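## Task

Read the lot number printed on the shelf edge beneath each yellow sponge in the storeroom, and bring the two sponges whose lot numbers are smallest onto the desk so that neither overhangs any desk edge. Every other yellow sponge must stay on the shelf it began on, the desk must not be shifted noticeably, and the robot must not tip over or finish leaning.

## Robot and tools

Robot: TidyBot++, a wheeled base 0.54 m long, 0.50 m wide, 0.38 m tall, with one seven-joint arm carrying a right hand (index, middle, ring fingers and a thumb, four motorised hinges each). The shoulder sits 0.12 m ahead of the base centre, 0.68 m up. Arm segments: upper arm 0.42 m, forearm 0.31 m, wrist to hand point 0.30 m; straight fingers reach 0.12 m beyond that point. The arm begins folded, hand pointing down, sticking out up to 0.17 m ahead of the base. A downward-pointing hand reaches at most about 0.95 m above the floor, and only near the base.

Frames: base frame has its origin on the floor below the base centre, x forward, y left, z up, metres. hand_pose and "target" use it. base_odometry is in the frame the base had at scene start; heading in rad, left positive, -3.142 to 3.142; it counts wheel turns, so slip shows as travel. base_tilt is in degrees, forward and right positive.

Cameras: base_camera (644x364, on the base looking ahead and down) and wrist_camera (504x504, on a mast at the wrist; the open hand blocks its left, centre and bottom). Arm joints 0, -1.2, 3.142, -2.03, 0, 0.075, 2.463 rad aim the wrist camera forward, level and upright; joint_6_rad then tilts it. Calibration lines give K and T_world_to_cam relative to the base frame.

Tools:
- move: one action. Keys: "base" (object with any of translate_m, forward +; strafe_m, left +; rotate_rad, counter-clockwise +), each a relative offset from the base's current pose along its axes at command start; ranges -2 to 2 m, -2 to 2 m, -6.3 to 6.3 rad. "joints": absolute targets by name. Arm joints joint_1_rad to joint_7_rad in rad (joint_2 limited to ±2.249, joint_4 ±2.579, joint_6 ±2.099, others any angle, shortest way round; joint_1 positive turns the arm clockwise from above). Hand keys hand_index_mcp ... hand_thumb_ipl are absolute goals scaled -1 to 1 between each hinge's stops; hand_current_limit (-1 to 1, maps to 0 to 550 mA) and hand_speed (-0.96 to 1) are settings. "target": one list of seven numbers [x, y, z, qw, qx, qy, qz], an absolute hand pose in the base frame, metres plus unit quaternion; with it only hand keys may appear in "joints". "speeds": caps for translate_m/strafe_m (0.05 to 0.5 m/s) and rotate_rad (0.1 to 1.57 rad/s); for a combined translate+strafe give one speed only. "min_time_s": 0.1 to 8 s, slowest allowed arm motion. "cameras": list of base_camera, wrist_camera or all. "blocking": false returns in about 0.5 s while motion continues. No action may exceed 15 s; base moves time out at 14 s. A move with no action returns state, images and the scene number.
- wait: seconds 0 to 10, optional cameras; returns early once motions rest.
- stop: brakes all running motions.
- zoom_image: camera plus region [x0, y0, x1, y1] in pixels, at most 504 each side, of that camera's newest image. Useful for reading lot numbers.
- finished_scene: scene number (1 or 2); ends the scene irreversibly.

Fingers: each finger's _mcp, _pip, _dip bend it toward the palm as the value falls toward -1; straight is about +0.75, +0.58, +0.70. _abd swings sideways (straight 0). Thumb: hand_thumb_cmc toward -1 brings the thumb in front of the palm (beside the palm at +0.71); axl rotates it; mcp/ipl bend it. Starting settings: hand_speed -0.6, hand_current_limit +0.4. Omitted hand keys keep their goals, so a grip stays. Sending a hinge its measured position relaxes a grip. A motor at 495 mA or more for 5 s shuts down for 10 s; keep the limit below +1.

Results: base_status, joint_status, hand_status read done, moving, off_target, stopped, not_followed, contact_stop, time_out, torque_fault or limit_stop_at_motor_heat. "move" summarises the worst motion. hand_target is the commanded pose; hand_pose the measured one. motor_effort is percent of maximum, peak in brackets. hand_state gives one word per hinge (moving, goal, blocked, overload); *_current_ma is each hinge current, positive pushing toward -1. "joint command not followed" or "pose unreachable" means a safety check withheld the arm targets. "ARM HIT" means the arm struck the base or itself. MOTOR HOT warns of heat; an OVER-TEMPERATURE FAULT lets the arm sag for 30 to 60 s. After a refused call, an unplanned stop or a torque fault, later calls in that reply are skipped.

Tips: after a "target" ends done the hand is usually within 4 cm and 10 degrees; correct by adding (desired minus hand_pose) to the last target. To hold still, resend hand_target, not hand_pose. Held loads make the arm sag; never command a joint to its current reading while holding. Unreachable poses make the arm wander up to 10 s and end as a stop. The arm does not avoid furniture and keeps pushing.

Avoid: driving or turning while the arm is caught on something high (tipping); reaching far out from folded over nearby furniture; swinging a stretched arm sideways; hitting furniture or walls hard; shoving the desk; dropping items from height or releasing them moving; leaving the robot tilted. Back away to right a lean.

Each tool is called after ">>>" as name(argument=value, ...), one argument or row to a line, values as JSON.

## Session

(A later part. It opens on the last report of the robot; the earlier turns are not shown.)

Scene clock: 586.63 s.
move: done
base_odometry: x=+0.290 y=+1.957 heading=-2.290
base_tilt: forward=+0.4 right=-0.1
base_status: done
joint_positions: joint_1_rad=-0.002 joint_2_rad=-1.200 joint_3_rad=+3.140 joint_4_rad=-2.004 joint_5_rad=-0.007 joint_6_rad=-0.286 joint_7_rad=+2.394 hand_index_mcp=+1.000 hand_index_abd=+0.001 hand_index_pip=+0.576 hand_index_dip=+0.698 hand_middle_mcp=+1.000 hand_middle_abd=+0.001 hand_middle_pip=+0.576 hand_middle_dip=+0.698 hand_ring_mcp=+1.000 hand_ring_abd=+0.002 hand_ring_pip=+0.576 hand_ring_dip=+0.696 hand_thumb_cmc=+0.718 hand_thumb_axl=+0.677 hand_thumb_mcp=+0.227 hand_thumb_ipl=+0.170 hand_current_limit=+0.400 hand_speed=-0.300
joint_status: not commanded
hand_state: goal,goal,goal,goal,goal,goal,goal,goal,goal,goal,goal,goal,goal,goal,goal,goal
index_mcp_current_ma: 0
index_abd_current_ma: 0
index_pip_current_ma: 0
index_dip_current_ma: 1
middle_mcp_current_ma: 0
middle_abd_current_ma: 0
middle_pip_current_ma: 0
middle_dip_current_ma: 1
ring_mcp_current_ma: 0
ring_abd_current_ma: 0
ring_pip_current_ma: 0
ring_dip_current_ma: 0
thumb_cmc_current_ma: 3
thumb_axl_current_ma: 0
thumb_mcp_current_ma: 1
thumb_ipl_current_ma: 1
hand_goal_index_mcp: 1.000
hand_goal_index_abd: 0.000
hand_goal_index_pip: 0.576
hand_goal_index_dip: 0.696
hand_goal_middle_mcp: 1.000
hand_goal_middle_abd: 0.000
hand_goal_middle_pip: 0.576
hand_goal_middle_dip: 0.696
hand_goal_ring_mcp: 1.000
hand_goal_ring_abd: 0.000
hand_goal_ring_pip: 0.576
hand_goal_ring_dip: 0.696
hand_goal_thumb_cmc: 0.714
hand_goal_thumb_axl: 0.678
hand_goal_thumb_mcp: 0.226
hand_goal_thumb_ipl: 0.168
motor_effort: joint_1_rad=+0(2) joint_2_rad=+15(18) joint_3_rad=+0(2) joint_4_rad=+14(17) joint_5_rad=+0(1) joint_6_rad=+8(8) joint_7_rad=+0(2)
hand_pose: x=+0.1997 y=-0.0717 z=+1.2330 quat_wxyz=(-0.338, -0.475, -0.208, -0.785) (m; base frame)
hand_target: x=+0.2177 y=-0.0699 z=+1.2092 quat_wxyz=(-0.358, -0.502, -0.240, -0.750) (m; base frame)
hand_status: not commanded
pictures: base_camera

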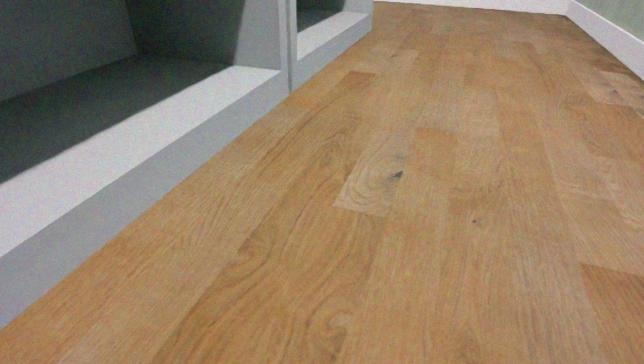

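>>> move(
  joints={"joint_2_rad":0.325,"joint_4_rad":-0.67,"joint_6_rad":-0.77,"joint_7_rad":-0.08,"hand_index_mcp":0.137,"hand_middle_mcp":0.137,"hand_thumb_cmc":-0.571},
  min_time_s=3.0,
  cameras=["wrist_camera"],
)

Scene clock: 600.87 s.
move: done
base_odometry: x=+0.290 y=+1.957 heading=-2.290
base_tilt: forward=+0.4 right=-0.1
base_status: not commanded
joint_positions: joint_1_rad=-0.002 joint_2_rad=+0.318 joint_3_rad=+3.140 joint_4_rad=-0.690 joint_5_rad=-0.007 joint_6_rad=-0.699 joint_7_rad=-0.009 hand_index_mcp=+0.133 hand_index_abd=+0.001 hand_index_pip=+0.576 hand_index_dip=+0.698 hand_middle_mcp=+0.134 hand_middle_abd=+0.001 hand_middle_pip=+0.576 hand_middle_dip=+0.698 hand_ring_mcp=+0.992 hand_ring_abd=+0.002 hand_ring_pip=+0.576 hand_ring_dip=+0.696 hand_thumb_cmc=-0.568 hand_thumb_axl=+0.677 hand_thumb_mcp=+0.227 hand_thumb_ipl=+0.170 hand_current_limit=+0.400 hand_speed=-0.300
joint_status: all done
hand_state: goal,goal,goal,goal,goal,goal,goal,goal,goal,goal,goal,goal,goal,goal,goal,goal
index_mcp_current_ma: -3
index_abd_current_ma: 0
index_pip_current_ma: 0
index_dip_current_ma: 1
middle_mcp_current_ma: -2
middle_abd_current_ma: 0
middle_pip_current_ma: 0
middle_dip_current_ma: 1
ring_mcp_current_ma: -6
ring_abd_current_ma: 0
ring_pip_current_ma: 0
ring_dip_current_ma: 0
thumb_cmc_current_ma: 1
thumb_axl_current_ma: 0
thumb_mcp_current_ma: 1
thumb_ipl_current_ma: 1
hand_goal_index_mcp: 0.138
hand_goal_index_abd: 0.000
hand_goal_index_pip: 0.576
hand_goal_index_dip: 0.696
hand_goal_middle_mcp: 0.138
hand_goal_middle_abd: 0.000
hand_goal_middle_pip: 0.576
hand_goal_middle_dip: 0.696
hand_goal_ring_mcp: 1.000
hand_goal_ring_abd: 0.000
hand_goal_ring_pip: 0.576
hand_goal_ring_dip: 0.696
hand_goal_thumb_cmc: -0.570
hand_goal_thumb_axl: 0.678
hand_goal_thumb_mcp: 0.226
hand_goal_thumb_ipl: 0.168
motor_effort: joint_1_rad=+0(1) joint_2_rad=-26(29) joint_3_rad=+0(1) joint_4_rad=+16(18) joint_5_rad=+0(1) joint_6_rad=+9(10) joint_7_rad=+1(3)
hand_pose: x=+0.8033 y=+0.0289 z=+1.1244 quat_wxyz=(+0.470, -0.531, +0.535, -0.459) (m; base frame)
hand_target: x=+0.7968 y=+0.0306 z=+1.1122 quat_wxyz=(+0.467, -0.524, +0.568, -0.431) (m; base frame)
hand_status: not commanded
pictures: wrist_camera
camera_calibration:
wrist_camera: T_world_to_cam=[[-0.0808487, 0.798246, -0.596881, 0.748972], [-0.673213, 0.39787, 0.623284, -0.220094], [0.735015, 0.45222, 0.505222, -1.05414], [0, 0, 0, 1]] pos_world=[0.687191, -0.033593, 1.1168]

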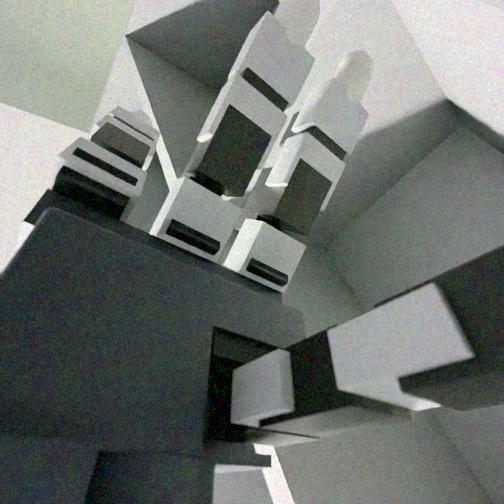

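>>> move(
  base={"translate_m":0.152,"strafe_m":0.006,"rotate_rad":0.51},
  speeds={"translate_m":0.12,"rotate_rad":0.4},
  cameras=["all"],
)

Scene clock: 608.53 s.
move: done
base_odometry: x=+0.194 y=+1.839 heading=-1.780
base_tilt: forward=+0.4 right=-0.1
base_status: done
joint_positions: joint_1_rad=-0.002 joint_2_rad=+0.323 joint_3_rad=+3.141 joint_4_rad=-0.687 joint_5_rad=-0.007 joint_6_rad=-0.702 joint_7_rad=-0.012 hand_index_mcp=+0.132 hand_index_abd=+0.001 hand_index_pip=+0.576 hand_index_dip=+0.698 hand_middle_mcp=+0.133 hand_middle_abd=+0.001 hand_middle_pip=+0.576 hand_middle_dip=+0.698 hand_ring_mcp=+0.992 hand_ring_abd=+0.002 hand_ring_pip=+0.576 hand_ring_dip=+0.696 hand_thumb_cmc=-0.569 hand_thumb_axl=+0.677 hand_thumb_mcp=+0.227 hand_thumb_ipl=+0.170 hand_current_limit=+0.400 hand_speed=-0.300
joint_status: not commanded
hand_state: goal,goal,goal,goal,goal,goal,goal,goal,goal,goal,goal,goal,goal,goal,goal,goal
index_mcp_current_ma: -4
index_abd_current_ma: 0
index_pip_current_ma: 0
index_dip_current_ma: 1
middle_mcp_current_ma: -3
middle_abd_current_ma: 0
middle_pip_current_ma: 0
middle_dip_current_ma: 1
ring_mcp_current_ma: -7
ring_abd_current_ma: 0
ring_pip_current_ma: 0
ring_dip_current_ma: 0
thumb_cmc_current_ma: 0
thumb_axl_current_ma: 0
thumb_mcp_current_ma: 1
thumb_ipl_current_ma: 1
hand_goal_index_mcp: 0.138
hand_goal_index_abd: 0.000
hand_goal_index_pip: 0.576
hand_goal_index_dip: 0.696
hand_goal_middle_mcp: 0.138
hand_goal_middle_abd: 0.000
hand_goal_middle_pip: 0.576
hand_goal_middle_dip: 0.696
hand_goal_ring_mcp: 1.000
hand_goal_ring_abd: 0.000
hand_goal_ring_pip: 0.576
hand_goal_ring_dip: 0.696
hand_goal_thumb_cmc: -0.570
hand_goal_thumb_axl: 0.678
hand_goal_thumb_mcp: 0.226
hand_goal_thumb_ipl: 0.168
motor_effort: joint_1_rad=+0(4) joint_2_rad=-26(29) joint_3_rad=-1(3) joint_4_rad=+17(18) joint_5_rad=+1(1) joint_6_rad=+8(9) joint_7_rad=+2(2)
hand_pose: x=+0.8050 y=+0.0287 z=+1.1224 quat_wxyz=(+0.470, -0.531, +0.537, -0.458) (m; base frame)
hand_target: x=+0.7968 y=+0.0306 z=+1.1122 quat_wxyz=(+0.467, -0.524, +0.568, -0.431) (m; base frame)
hand_status: not commanded
pictures: base_camera, wrist_camera
camera_calibration:
wrist_camera: T_world_to_cam=[[-0.0822191, 0.799673, -0.594779, 0.74673], [-0.670341, 0.397252, 0.626765, -0.223819], [0.737485, 0.450237, 0.503392, -1.05417], [0, 0, 0, 1]] pos_world=[0.688795, -0.0336012, 1.11508]

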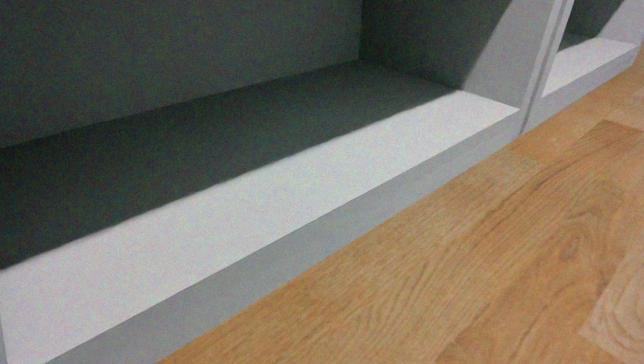

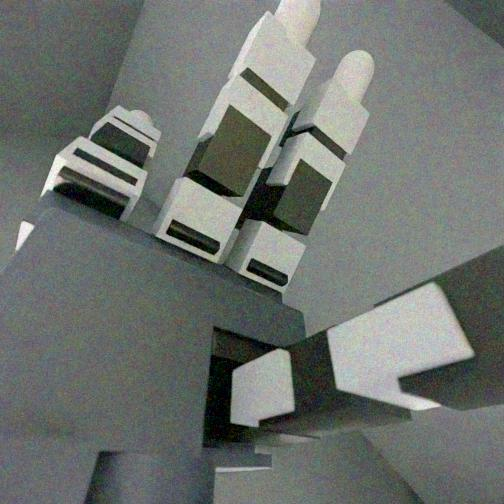

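>>> move(
  joints={"joint_2_rad":0.226,"joint_4_rad":-0.934,"joint_6_rad":-0.458,"joint_7_rad":-0.08},
  min_time_s=1.2,
  cameras=["wrist_camera"],
)

Scene clock: 621.67 s.
move: done
base_odometry: x=+0.194 y=+1.839 heading=-1.780
base_tilt: forward=+0.4 right=-0.1
base_status: not commanded
joint_positions: joint_1_rad=-0.002 joint_2_rad=+0.253 joint_3_rad=+3.141 joint_4_rad=-0.898 joint_5_rad=-0.007 joint_6_rad=-0.548 joint_7_rad=-0.012 hand_index_mcp=+0.132 hand_index_abd=+0.001 hand_index_pip=+0.576 hand_index_dip=+0.698 hand_middle_mcp=+0.133 hand_middle_abd=+0.001 hand_middle_pip=+0.576 hand_middle_dip=+0.698 hand_ring_mcp=+0.992 hand_ring_abd=+0.002 hand_ring_pip=+0.576 hand_ring_dip=+0.696 hand_thumb_cmc=-0.569 hand_thumb_axl=+0.677 hand_thumb_mcp=+0.227 hand_thumb_ipl=+0.170 hand_current_limit=+0.400 hand_speed=-0.300
joint_status: all done
hand_state: goal,goal,goal,goal,goal,goal,goal,goal,goal,goal,goal,goal,goal,goal,goal,goal
index_mcp_current_ma: -4
index_abd_current_ma: 0
index_pip_current_ma: 0
index_dip_current_ma: 1
middle_mcp_current_ma: -3
middle_abd_current_ma: 0
middle_pip_current_ma: 0
middle_dip_current_ma: 1
ring_mcp_current_ma: -7
ring_abd_current_ma: 0
ring_pip_current_ma: 0
ring_dip_current_ma: 0
thumb_cmc_current_ma: 0
thumb_axl_current_ma: 0
thumb_mcp_current_ma: 1
thumb_ipl_current_ma: 1
hand_goal_index_mcp: 0.138
hand_goal_index_abd: 0.000
hand_goal_index_pip: 0.576
hand_goal_index_dip: 0.696
hand_goal_middle_mcp: 0.138
hand_goal_middle_abd: 0.000
hand_goal_middle_pip: 0.576
hand_goal_middle_dip: 0.696
hand_goal_ring_mcp: 1.000
hand_goal_ring_abd: 0.000
hand_goal_ring_pip: 0.576
hand_goal_ring_dip: 0.696
hand_goal_thumb_cmc: -0.570
hand_goal_thumb_axl: 0.678
hand_goal_thumb_mcp: 0.226
hand_goal_thumb_ipl: 0.168
motor_effort: joint_1_rad=+0(1) joint_2_rad=-25(27) joint_3_rad=-1(1) joint_4_rad=+18(19) joint_5_rad=+0(1) joint_6_rad=+9(9) joint_7_rad=+0(2)
hand_pose: x=+0.7996 y=+0.0285 z=+1.0944 quat_wxyz=(+0.472, -0.528, +0.534, -0.461) (m; base frame)
hand_target: x=+0.7987 y=+0.0305 z=+1.1204 quat_wxyz=(+0.507, -0.491, +0.532, -0.468) (m; base frame)
hand_status: not commanded
pictures: wrist_camera
camera_calibration:
wrist_camera: T_world_to_cam=[[-0.0748669, 0.799998, -0.595313, 0.724484], [-0.677019, 0.397536, 0.619362, -0.196334], [0.732147, 0.449408, 0.511852, -1.04099], [0, 0, 0, 1]] pos_world=[0.683478, -0.0337055, 1.08573]

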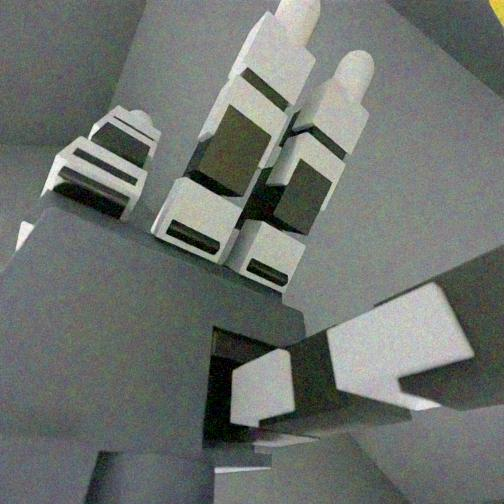

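>>> move(
  joints={"joint_2_rad":0.197,"joint_4_rad":-1.066,"joint_6_rad":-0.352,"joint_7_rad":-0.08},
  min_time_s=1.0,
  cameras=["wrist_camera"],
)

Scene clock: 629.90 s.
move: done
base_odometry: x=+0.194 y=+1.839 heading=-1.780
base_tilt: forward=+0.4 right=-0.1
base_status: not commanded
joint_positions: joint_1_rad=-0.002 joint_2_rad=+0.227 joint_3_rad=+3.141 joint_4_rad=-1.031 joint_5_rad=-0.007 joint_6_rad=-0.442 joint_7_rad=-0.012 hand_index_mcp=+0.132 hand_index_abd=+0.001 hand_index_pip=+0.576 hand_index_dip=+0.698 hand_middle_mcp=+0.133 hand_middle_abd=+0.001 hand_middle_pip=+0.576 hand_middle_dip=+0.698 hand_ring_mcp=+0.992 hand_ring_abd=+0.002 hand_ring_pip=+0.576 hand_ring_dip=+0.696 hand_thumb_cmc=-0.569 hand_thumb_axl=+0.677 hand_thumb_mcp=+0.227 hand_thumb_ipl=+0.170 hand_current_limit=+0.400 hand_speed=-0.300
joint_status: all done
hand_state: goal,goal,goal,goal,goal,goal,goal,goal,goal,goal,goal,goal,goal,goal,goal,goal
index_mcp_current_ma: -4
index_abd_current_ma: 0
index_pip_current_ma: 0
index_dip_current_ma: 1
middle_mcp_current_ma: -3
middle_abd_current_ma: 0
middle_pip_current_ma: 0
middle_dip_current_ma: 1
ring_mcp_current_ma: -7
ring_abd_current_ma: 0
ring_pip_current_ma: 0
ring_dip_current_ma: 0
thumb_cmc_current_ma: 0
thumb_axl_current_ma: 0
thumb_mcp_current_ma: 1
thumb_ipl_current_ma: 1
hand_goal_index_mcp: 0.138
hand_goal_index_abd: 0.000
hand_goal_index_pip: 0.576
hand_goal_index_dip: 0.696
hand_goal_middle_mcp: 0.138
hand_goal_middle_abd: 0.000
hand_goal_middle_pip: 0.576
hand_goal_middle_dip: 0.696
hand_goal_ring_mcp: 1.000
hand_goal_ring_abd: 0.000
hand_goal_ring_pip: 0.576
hand_goal_ring_dip: 0.696
hand_goal_thumb_cmc: -0.570
hand_goal_thumb_axl: 0.678
hand_goal_thumb_mcp: 0.226
hand_goal_thumb_ipl: 0.168
motor_effort: joint_1_rad=+0(1) joint_2_rad=-24(25) joint_3_rad=-1(1) joint_4_rad=+18(20) joint_5_rad=+0(1) joint_6_rad=+9(10) joint_7_rad=+2(2)
hand_pose: x=+0.8006 y=+0.0284 z=+1.0661 quat_wxyz=(+0.472, -0.528, +0.534, -0.461) (m; base frame)
hand_target: x=+0.7984 y=+0.0305 z=+1.0935 quat_wxyz=(+0.508, -0.490, +0.531, -0.469) (m; base frame)
hand_status: not commanded
pictures: wrist_camera
camera_calibration:
wrist_camera: T_world_to_cam=[[-0.0742195, 0.800213, -0.595106, 0.707132], [-0.676898, 0.397801, 0.619326, -0.178192], [0.732326, 0.448792, 0.512137, -1.02756], [0, 0, 0, 1]] pos_world=[0.684377, -0.0338087, 1.05743]

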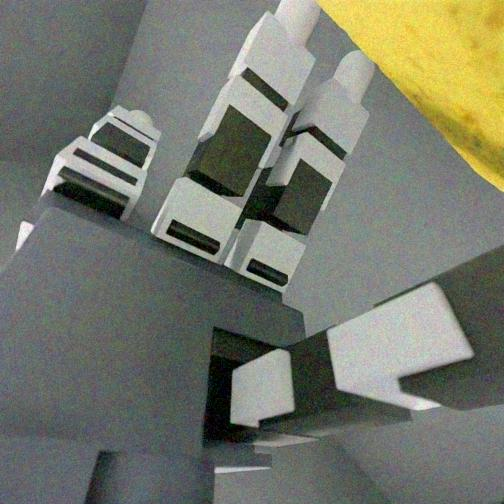

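>>> move(
  base={"translate_m":0.02},
  speeds={"translate_m":0.05},
)

>>> move(
  joints={"hand_speed":-0.8,"hand_index_mcp":-0.4,"hand_middle_mcp":-0.4},
  cameras=["wrist_camera"],
)

>>> move(
  joints={"hand_speed":-0.85,"hand_index_mcp":-0.6,"hand_middle_mcp":-0.6},
)

>>> move(
  joints={"hand_index_mcp":-0.75,"hand_middle_mcp":-0.75},
  cameras=["wrist_camera"],
)

Scene clock: 635.50 s.
move: done
base_odometry: x=+0.190 y=+1.820 heading=-1.780
base_tilt: forward=+0.4 right=-0.1
base_status: done
joint_positions: joint_1_rad=-0.002 joint_2_rad=+0.219 joint_3_rad=+3.141 joint_4_rad=-1.032 joint_5_rad=-0.007 joint_6_rad=-0.439 joint_7_rad=-0.012 hand_index_mcp=+0.132 hand_index_abd=+0.001 hand_index_pip=+0.576 hand_index_dip=+0.698 hand_middle_mcp=+0.133 hand_middle_abd=+0.001 hand_middle_pip=+0.576 hand_middle_dip=+0.698 hand_ring_mcp=+0.992 hand_ring_abd=+0.002 hand_ring_pip=+0.576 hand_ring_dip=+0.696 hand_thumb_cmc=-0.569 hand_thumb_axl=+0.677 hand_thumb_mcp=+0.227 hand_thumb_ipl=+0.170 hand_current_limit=+0.400 hand_speed=-0.300
joint_status: not commanded
hand_state: goal,goal,goal,goal,goal,goal,goal,goal,goal,goal,goal,goal,goal,goal,goal,goal
index_mcp_current_ma: -4
index_abd_current_ma: 0
index_pip_current_ma: 0
index_dip_current_ma: 1
middle_mcp_current_ma: -3
middle_abd_current_ma: 0
middle_pip_current_ma: 0
middle_dip_current_ma: 1
ring_mcp_current_ma: -7
ring_abd_current_ma: 0
ring_pip_current_ma: 0
ring_dip_current_ma: 0
thumb_cmc_current_ma: 0
thumb_axl_current_ma: 0
thumb_mcp_current_ma: 1
thumb_ipl_current_ma: 1
hand_goal_index_mcp: 0.138
hand_goal_index_abd: 0.000
hand_goal_index_pip: 0.576
hand_goal_index_dip: 0.696
hand_goal_middle_mcp: 0.138
hand_goal_middle_abd: 0.000
hand_goal_middle_pip: 0.576
hand_goal_middle_dip: 0.696
hand_goal_ring_mcp: 1.000
hand_goal_ring_abd: 0.000
hand_goal_ring_pip: 0.576
hand_goal_ring_dip: 0.696
hand_goal_thumb_cmc: -0.570
hand_goal_thumb_axl: 0.678
hand_goal_thumb_mcp: 0.226
hand_goal_thumb_ipl: 0.168
motor_effort: joint_1_rad=+0(1) joint_2_rad=-24(28) joint_3_rad=-1(1) joint_4_rad=+18(20) joint_5_rad=+1(1) joint_6_rad=+8(9) joint_7_rad=+0(2)
hand_pose: x=+0.7980 y=+0.0283 z=+1.0717 quat_wxyz=(+0.475, -0.525, +0.532, -0.464) (m; base frame)
hand_target: x=+0.7984 y=+0.0305 z=+1.0935 quat_wxyz=(+0.508, -0.490, +0.531, -0.469) (m; base frame)
hand_status: not commanded
pictures: none

Scene clock: 636.73 s.
move: done
base_odometry: x=+0.190 y=+1.820 heading=-1.780
base_tilt: forward=+0.4 right=-0.1
base_status: not commanded
joint_positions: joint_1_rad=-0.002 joint_2_rad=+0.219 joint_3_rad=+3.141 joint_4_rad=-1.032 joint_5_rad=-0.007 joint_6_rad=-0.439 joint_7_rad=-0.012 hand_index_mcp=-0.399 hand_index_abd=+0.001 hand_index_pip=+0.576 hand_index_dip=+0.698 hand_middle_mcp=-0.399 hand_middle_abd=+0.001 hand_middle_pip=+0.576 hand_middle_dip=+0.698 hand_ring_mcp=+0.992 hand_ring_abd=+0.002 hand_ring_pip=+0.576 hand_ring_dip=+0.696 hand_thumb_cmc=-0.569 hand_thumb_axl=+0.677 hand_thumb_mcp=+0.227 hand_thumb_ipl=+0.170 hand_current_limit=+0.400 hand_speed=-0.800
joint_status: all done
hand_state: goal,goal,goal,goal,goal,goal,goal,goal,goal,goal,goal,goal,goal,goal,goal,goal
index_mcp_current_ma: 0
index_abd_current_ma: 0
index_pip_current_ma: 0
index_dip_current_ma: 1
middle_mcp_current_ma: 0
middle_abd_current_ma: 0
middle_pip_current_ma: 0
middle_dip_current_ma: 1
ring_mcp_current_ma: -7
ring_abd_current_ma: 0
ring_pip_current_ma: 0
ring_dip_current_ma: 0
thumb_cmc_current_ma: 0
thumb_axl_current_ma: 0
thumb_mcp_current_ma: 1
thumb_ipl_current_ma: 1
hand_goal_index_mcp: -0.400
hand_goal_index_abd: 0.000
hand_goal_index_pip: 0.576
hand_goal_index_dip: 0.696
hand_goal_middle_mcp: -0.400
hand_goal_middle_abd: 0.000
hand_goal_middle_pip: 0.576
hand_goal_middle_dip: 0.696
hand_goal_ring_mcp: 1.000
hand_goal_ring_abd: 0.000
hand_goal_ring_pip: 0.576
hand_goal_ring_dip: 0.696
hand_goal_thumb_cmc: -0.570
hand_goal_thumb_axl: 0.678
hand_goal_thumb_mcp: 0.226
hand_goal_thumb_ipl: 0.168
motor_effort: joint_1_rad=-1(1) joint_2_rad=-24(25) joint_3_rad=+0(1) joint_4_rad=+18(19) joint_5_rad=+0(1) joint_6_rad=+8(9) joint_7_rad=+1(2)
hand_pose: x=+0.7980 y=+0.0283 z=+1.0717 quat_wxyz=(+0.475, -0.525, +0.532, -0.464) (m; base frame)
hand_target: x=+0.7984 y=+0.0305 z=+1.0935 quat_wxyz=(+0.508, -0.490, +0.531, -0.469) (m; base frame)
hand_status: not commanded
pictures: wrist_camera
camera_calibration:
wrist_camera: T_world_to_cam=[[-0.0681777, 0.800251, -0.595777, 0.706265], [-0.682874, 0.39793, 0.612646, -0.171434], [0.727348, 0.448609, 0.51934, -1.03221], [0, 0, 0, 1]] pos_world=[0.681862, -0.0339097, 1.06187]

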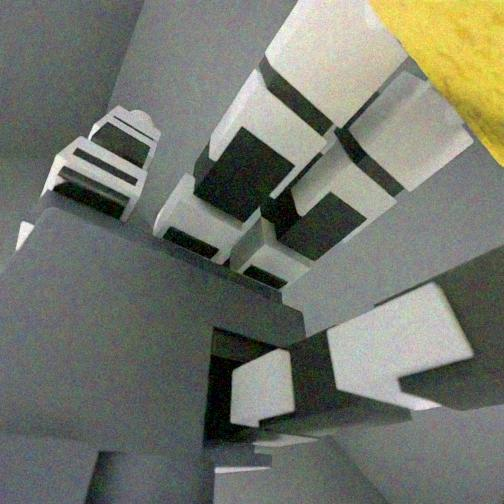

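Scene clock: 637.53 s.
move: off_target
base_odometry: x=+0.190 y=+1.820 heading=-1.780
base_tilt: forward=+0.4 right=-0.1
base_status: not commanded
joint_positions: joint_1_rad=-0.002 joint_2_rad=+0.219 joint_3_rad=+3.141 joint_4_rad=-1.032 joint_5_rad=-0.007 joint_6_rad=-0.439 joint_7_rad=-0.012 hand_index_mcp=-0.494 hand_index_abd=-0.007 hand_index_pip=+0.602 hand_index_dip=+0.709 hand_middle_mcp=-0.517 hand_middle_abd=-0.006 hand_middle_pip=+0.605 hand_middle_dip=+0.708 hand_ring_mcp=+0.992 hand_ring_abd=+0.002 hand_ring_pip=+0.576 hand_ring_dip=+0.696 hand_thumb_cmc=-0.552 hand_thumb_axl=+0.677 hand_thumb_mcp=+0.277 hand_thumb_ipl=+0.186 hand_current_limit=+0.400 hand_speed=-0.850
joint_status: hand_index_mcp off_target (ended at -0.494, target -0.600); hand_middle_mcp off_target (ended at -0.517, target -0.600); the others done
hand_state: blocked,goal,blocked,goal,blocked,goal,blocked,goal,goal,goal,goal,goal,goal,goal,blocked,goal
index_mcp_current_ma: 317
index_abd_current_ma: -4
index_pip_current_ma: 34
index_dip_current_ma: 12
middle_mcp_current_ma: 220
middle_abd_current_ma: -3
middle_pip_current_ma: 41
middle_dip_current_ma: 11
ring_mcp_current_ma: -7
ring_abd_current_ma: 0
ring_pip_current_ma: 0
ring_dip_current_ma: 0
thumb_cmc_current_ma: 20
thumb_axl_current_ma: 0
thumb_mcp_current_ma: 143
thumb_ipl_current_ma: 31
hand_goal_index_mcp: -0.600
hand_goal_index_abd: 0.000
hand_goal_index_pip: 0.576
hand_goal_index_dip: 0.696
hand_goal_middle_mcp: -0.600
hand_goal_middle_abd: 0.000
hand_goal_middle_pip: 0.576
hand_goal_middle_dip: 0.696
hand_goal_ring_mcp: 1.000
hand_goal_ring_abd: 0.000
hand_goal_ring_pip: 0.576
hand_goal_ring_dip: 0.696
hand_goal_thumb_cmc: -0.570
hand_goal_thumb_axl: 0.678
hand_goal_thumb_mcp: 0.226
hand_goal_thumb_ipl: 0.168
motor_effort: joint_1_rad=+0(1) joint_2_rad=-24(25) joint_3_rad=-1(1) joint_4_rad=+18(19) joint_5_rad=+0(1) joint_6_rad=+8(9) joint_7_rad=+0(1)
hand_pose: x=+0.7980 y=+0.0283 z=+1.0717 quat_wxyz=(+0.475, -0.525, +0.532, -0.464) (m; base frame)
hand_target: x=+0.7984 y=+0.0305 z=+1.0935 quat_wxyz=(+0.508, -0.490, +0.531, -0.469) (m; base frame)
hand_status: not commanded
pictures: none

Scene clock: 638.20 s.
move: off_target
base_odometry: x=+0.190 y=+1.820 heading=-1.780
base_tilt: forward=+0.4 right=-0.1
base_status: not commanded
joint_positions: joint_1_rad=-0.002 joint_2_rad=+0.219 joint_3_rad=+3.141 joint_4_rad=-1.032 joint_5_rad=-0.007 joint_6_rad=-0.439 joint_7_rad=-0.012 hand_index_mcp=-0.514 hand_index_abd=-0.015 hand_index_pip=+0.606 hand_index_dip=+0.711 hand_middle_mcp=-0.561 hand_middle_abd=-0.012 hand_middle_pip=+0.620 hand_middle_dip=+0.714 hand_ring_mcp=+0.992 hand_ring_abd=+0.002 hand_ring_pip=+0.576 hand_ring_dip=+0.696 hand_thumb_cmc=-0.537 hand_thumb_axl=+0.677 hand_thumb_mcp=+0.293 hand_thumb_ipl=+0.192 hand_current_limit=+0.400 hand_speed=-0.850
joint_status: hand_index_mcp off_target (ended at -0.514, target -0.750); hand_middle_mcp off_target (ended at -0.561, target -0.750)
hand_state: blocked,goal,blocked,goal,blocked,goal,blocked,goal,goal,goal,goal,goal,blocked,goal,blocked,blocked
index_mcp_current_ma: 385
index_abd_current_ma: -13
index_pip_current_ma: 42
index_dip_current_ma: 16
middle_mcp_current_ma: 385
middle_abd_current_ma: -9
middle_pip_current_ma: 76
middle_dip_current_ma: 20
ring_mcp_current_ma: -7
ring_abd_current_ma: 0
ring_pip_current_ma: 0
ring_dip_current_ma: 0
thumb_cmc_current_ma: 52
thumb_axl_current_ma: 0
thumb_mcp_current_ma: 214
thumb_ipl_current_ma: 47
hand_goal_index_mcp: -0.750
hand_goal_index_abd: 0.000
hand_goal_index_pip: 0.576
hand_goal_index_dip: 0.696
hand_goal_middle_mcp: -0.750
hand_goal_middle_abd: 0.000
hand_goal_middle_pip: 0.576
hand_goal_middle_dip: 0.696
hand_goal_ring_mcp: 1.000
hand_goal_ring_abd: 0.000
hand_goal_ring_pip: 0.576
hand_goal_ring_dip: 0.696
hand_goal_thumb_cmc: -0.570
hand_goal_thumb_axl: 0.678
hand_goal_thumb_mcp: 0.226
hand_goal_thumb_ipl: 0.168
motor_effort: joint_1_rad=+0(1) joint_2_rad=-25(25) joint_3_rad=-1(1) joint_4_rad=+18(19) joint_5_rad=+0(1) joint_6_rad=+9(9) joint_7_rad=+1(2)
hand_pose: x=+0.7980 y=+0.0283 z=+1.0717 quat_wxyz=(+0.475, -0.525, +0.532, -0.464) (m; base frame)
hand_target: x=+0.7984 y=+0.0305 z=+1.0935 quat_wxyz=(+0.508, -0.490, +0.531, -0.469) (m; base frame)
hand_status: not commanded
pictures: wrist_camera
camera_calibration:
wrist_camera: T_world_to_cam=[[-0.0681777, 0.800251, -0.595777, 0.706265], [-0.682874, 0.39793, 0.612646, -0.171434], [0.727348, 0.448609, 0.51934, -1.03221], [0, 0, 0, 1]] pos_world=[0.681862, -0.0339097, 1.06187]

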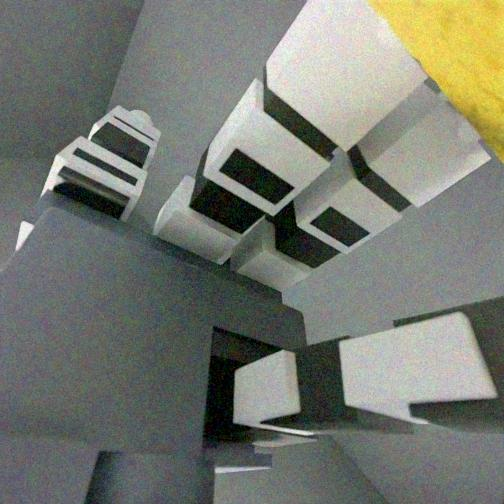

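>>> move(
  joints={"joint_2_rad": 0.27, "joint_4_rad": -0.88, "joint_6_rad": -0.62},
  min_time_s=2.5,
  cameras=["wrist_camera", "base_camera"],
)

Scene clock: 661.57 s.
move: done
base_odometry: x=+0.190 y=+1.820 heading=-1.780
base_tilt: forward=+0.4 right=-0.1
base_status: not commanded
joint_positions: joint_1_rad=-0.002 joint_2_rad=+0.247 joint_3_rad=+3.141 joint_4_rad=-0.901 joint_5_rad=-0.007 joint_6_rad=-0.549 joint_7_rad=-0.012 hand_index_mcp=-0.515 hand_index_abd=-0.015 hand_index_pip=+0.606 hand_index_dip=+0.711 hand_middle_mcp=-0.563 hand_middle_abd=-0.012 hand_middle_pip=+0.620 hand_middle_dip=+0.714 hand_ring_mcp=+0.992 hand_ring_abd=+0.002 hand_ring_pip=+0.576 hand_ring_dip=+0.696 hand_thumb_cmc=-0.536 hand_thumb_axl=+0.677 hand_thumb_mcp=+0.294 hand_thumb_ipl=+0.192 hand_current_limit=+0.400 hand_speed=-0.850
joint_status: all done
hand_state: blocked,goal,blocked,goal,blocked,goal,blocked,goal,goal,goal,goal,goal,blocked,goal,blocked,blocked
index_mcp_current_ma: 385
index_abd_current_ma: -13
index_pip_current_ma: 43
index_dip_current_ma: 16
middle_mcp_current_ma: 385
middle_abd_current_ma: -9
middle_pip_current_ma: 77
middle_dip_current_ma: 21
ring_mcp_current_ma: -7
ring_abd_current_ma: 0
ring_pip_current_ma: 0
ring_dip_current_ma: 0
thumb_cmc_current_ma: 53
thumb_axl_current_ma: 0
thumb_mcp_current_ma: 218
thumb_ipl_current_ma: 48
hand_goal_index_mcp: -0.750
hand_goal_index_abd: 0.000
hand_goal_index_pip: 0.576
hand_goal_index_dip: 0.696
hand_goal_middle_mcp: -0.750
hand_goal_middle_abd: 0.000
hand_goal_middle_pip: 0.576
hand_goal_middle_dip: 0.696
hand_goal_ring_mcp: 1.000
hand_goal_ring_abd: 0.000
hand_goal_ring_pip: 0.576
hand_goal_ring_dip: 0.696
hand_goal_thumb_cmc: -0.570
hand_goal_thumb_axl: 0.678
hand_goal_thumb_mcp: 0.226
hand_goal_thumb_ipl: 0.168
motor_effort: joint_1_rad=+0(1) joint_2_rad=-24(26) joint_3_rad=-1(1) joint_4_rad=+18(19) joint_5_rad=+0(1) joint_6_rad=+8(10) joint_7_rad=+1(2)
hand_pose: x=+0.7966 y=+0.0284 z=+1.0972 quat_wxyz=(+0.473, -0.527, +0.534, -0.462) (m; base frame)
hand_target: x=+0.7973 y=+0.0305 z=+1.0748 quat_wxyz=(+0.465, -0.525, +0.569, -0.430) (m; base frame)
hand_status: not commanded
pictures: base_camera, wrist_camera
camera_calibration:
wrist_camera: T_world_to_cam=[[-0.0729197, 0.800065, -0.595465, 0.724619], [-0.6788, 0.397615, 0.61736, -0.196429], [0.730694, 0.449219, 0.51409, -1.04144], [0, 0, 0, 1]] pos_world=[0.680473, -0.0338065, 1.08814]

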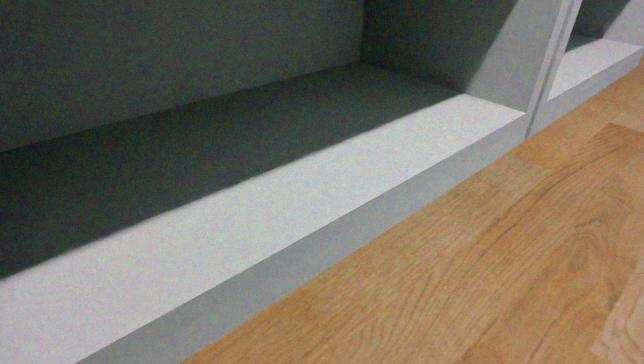

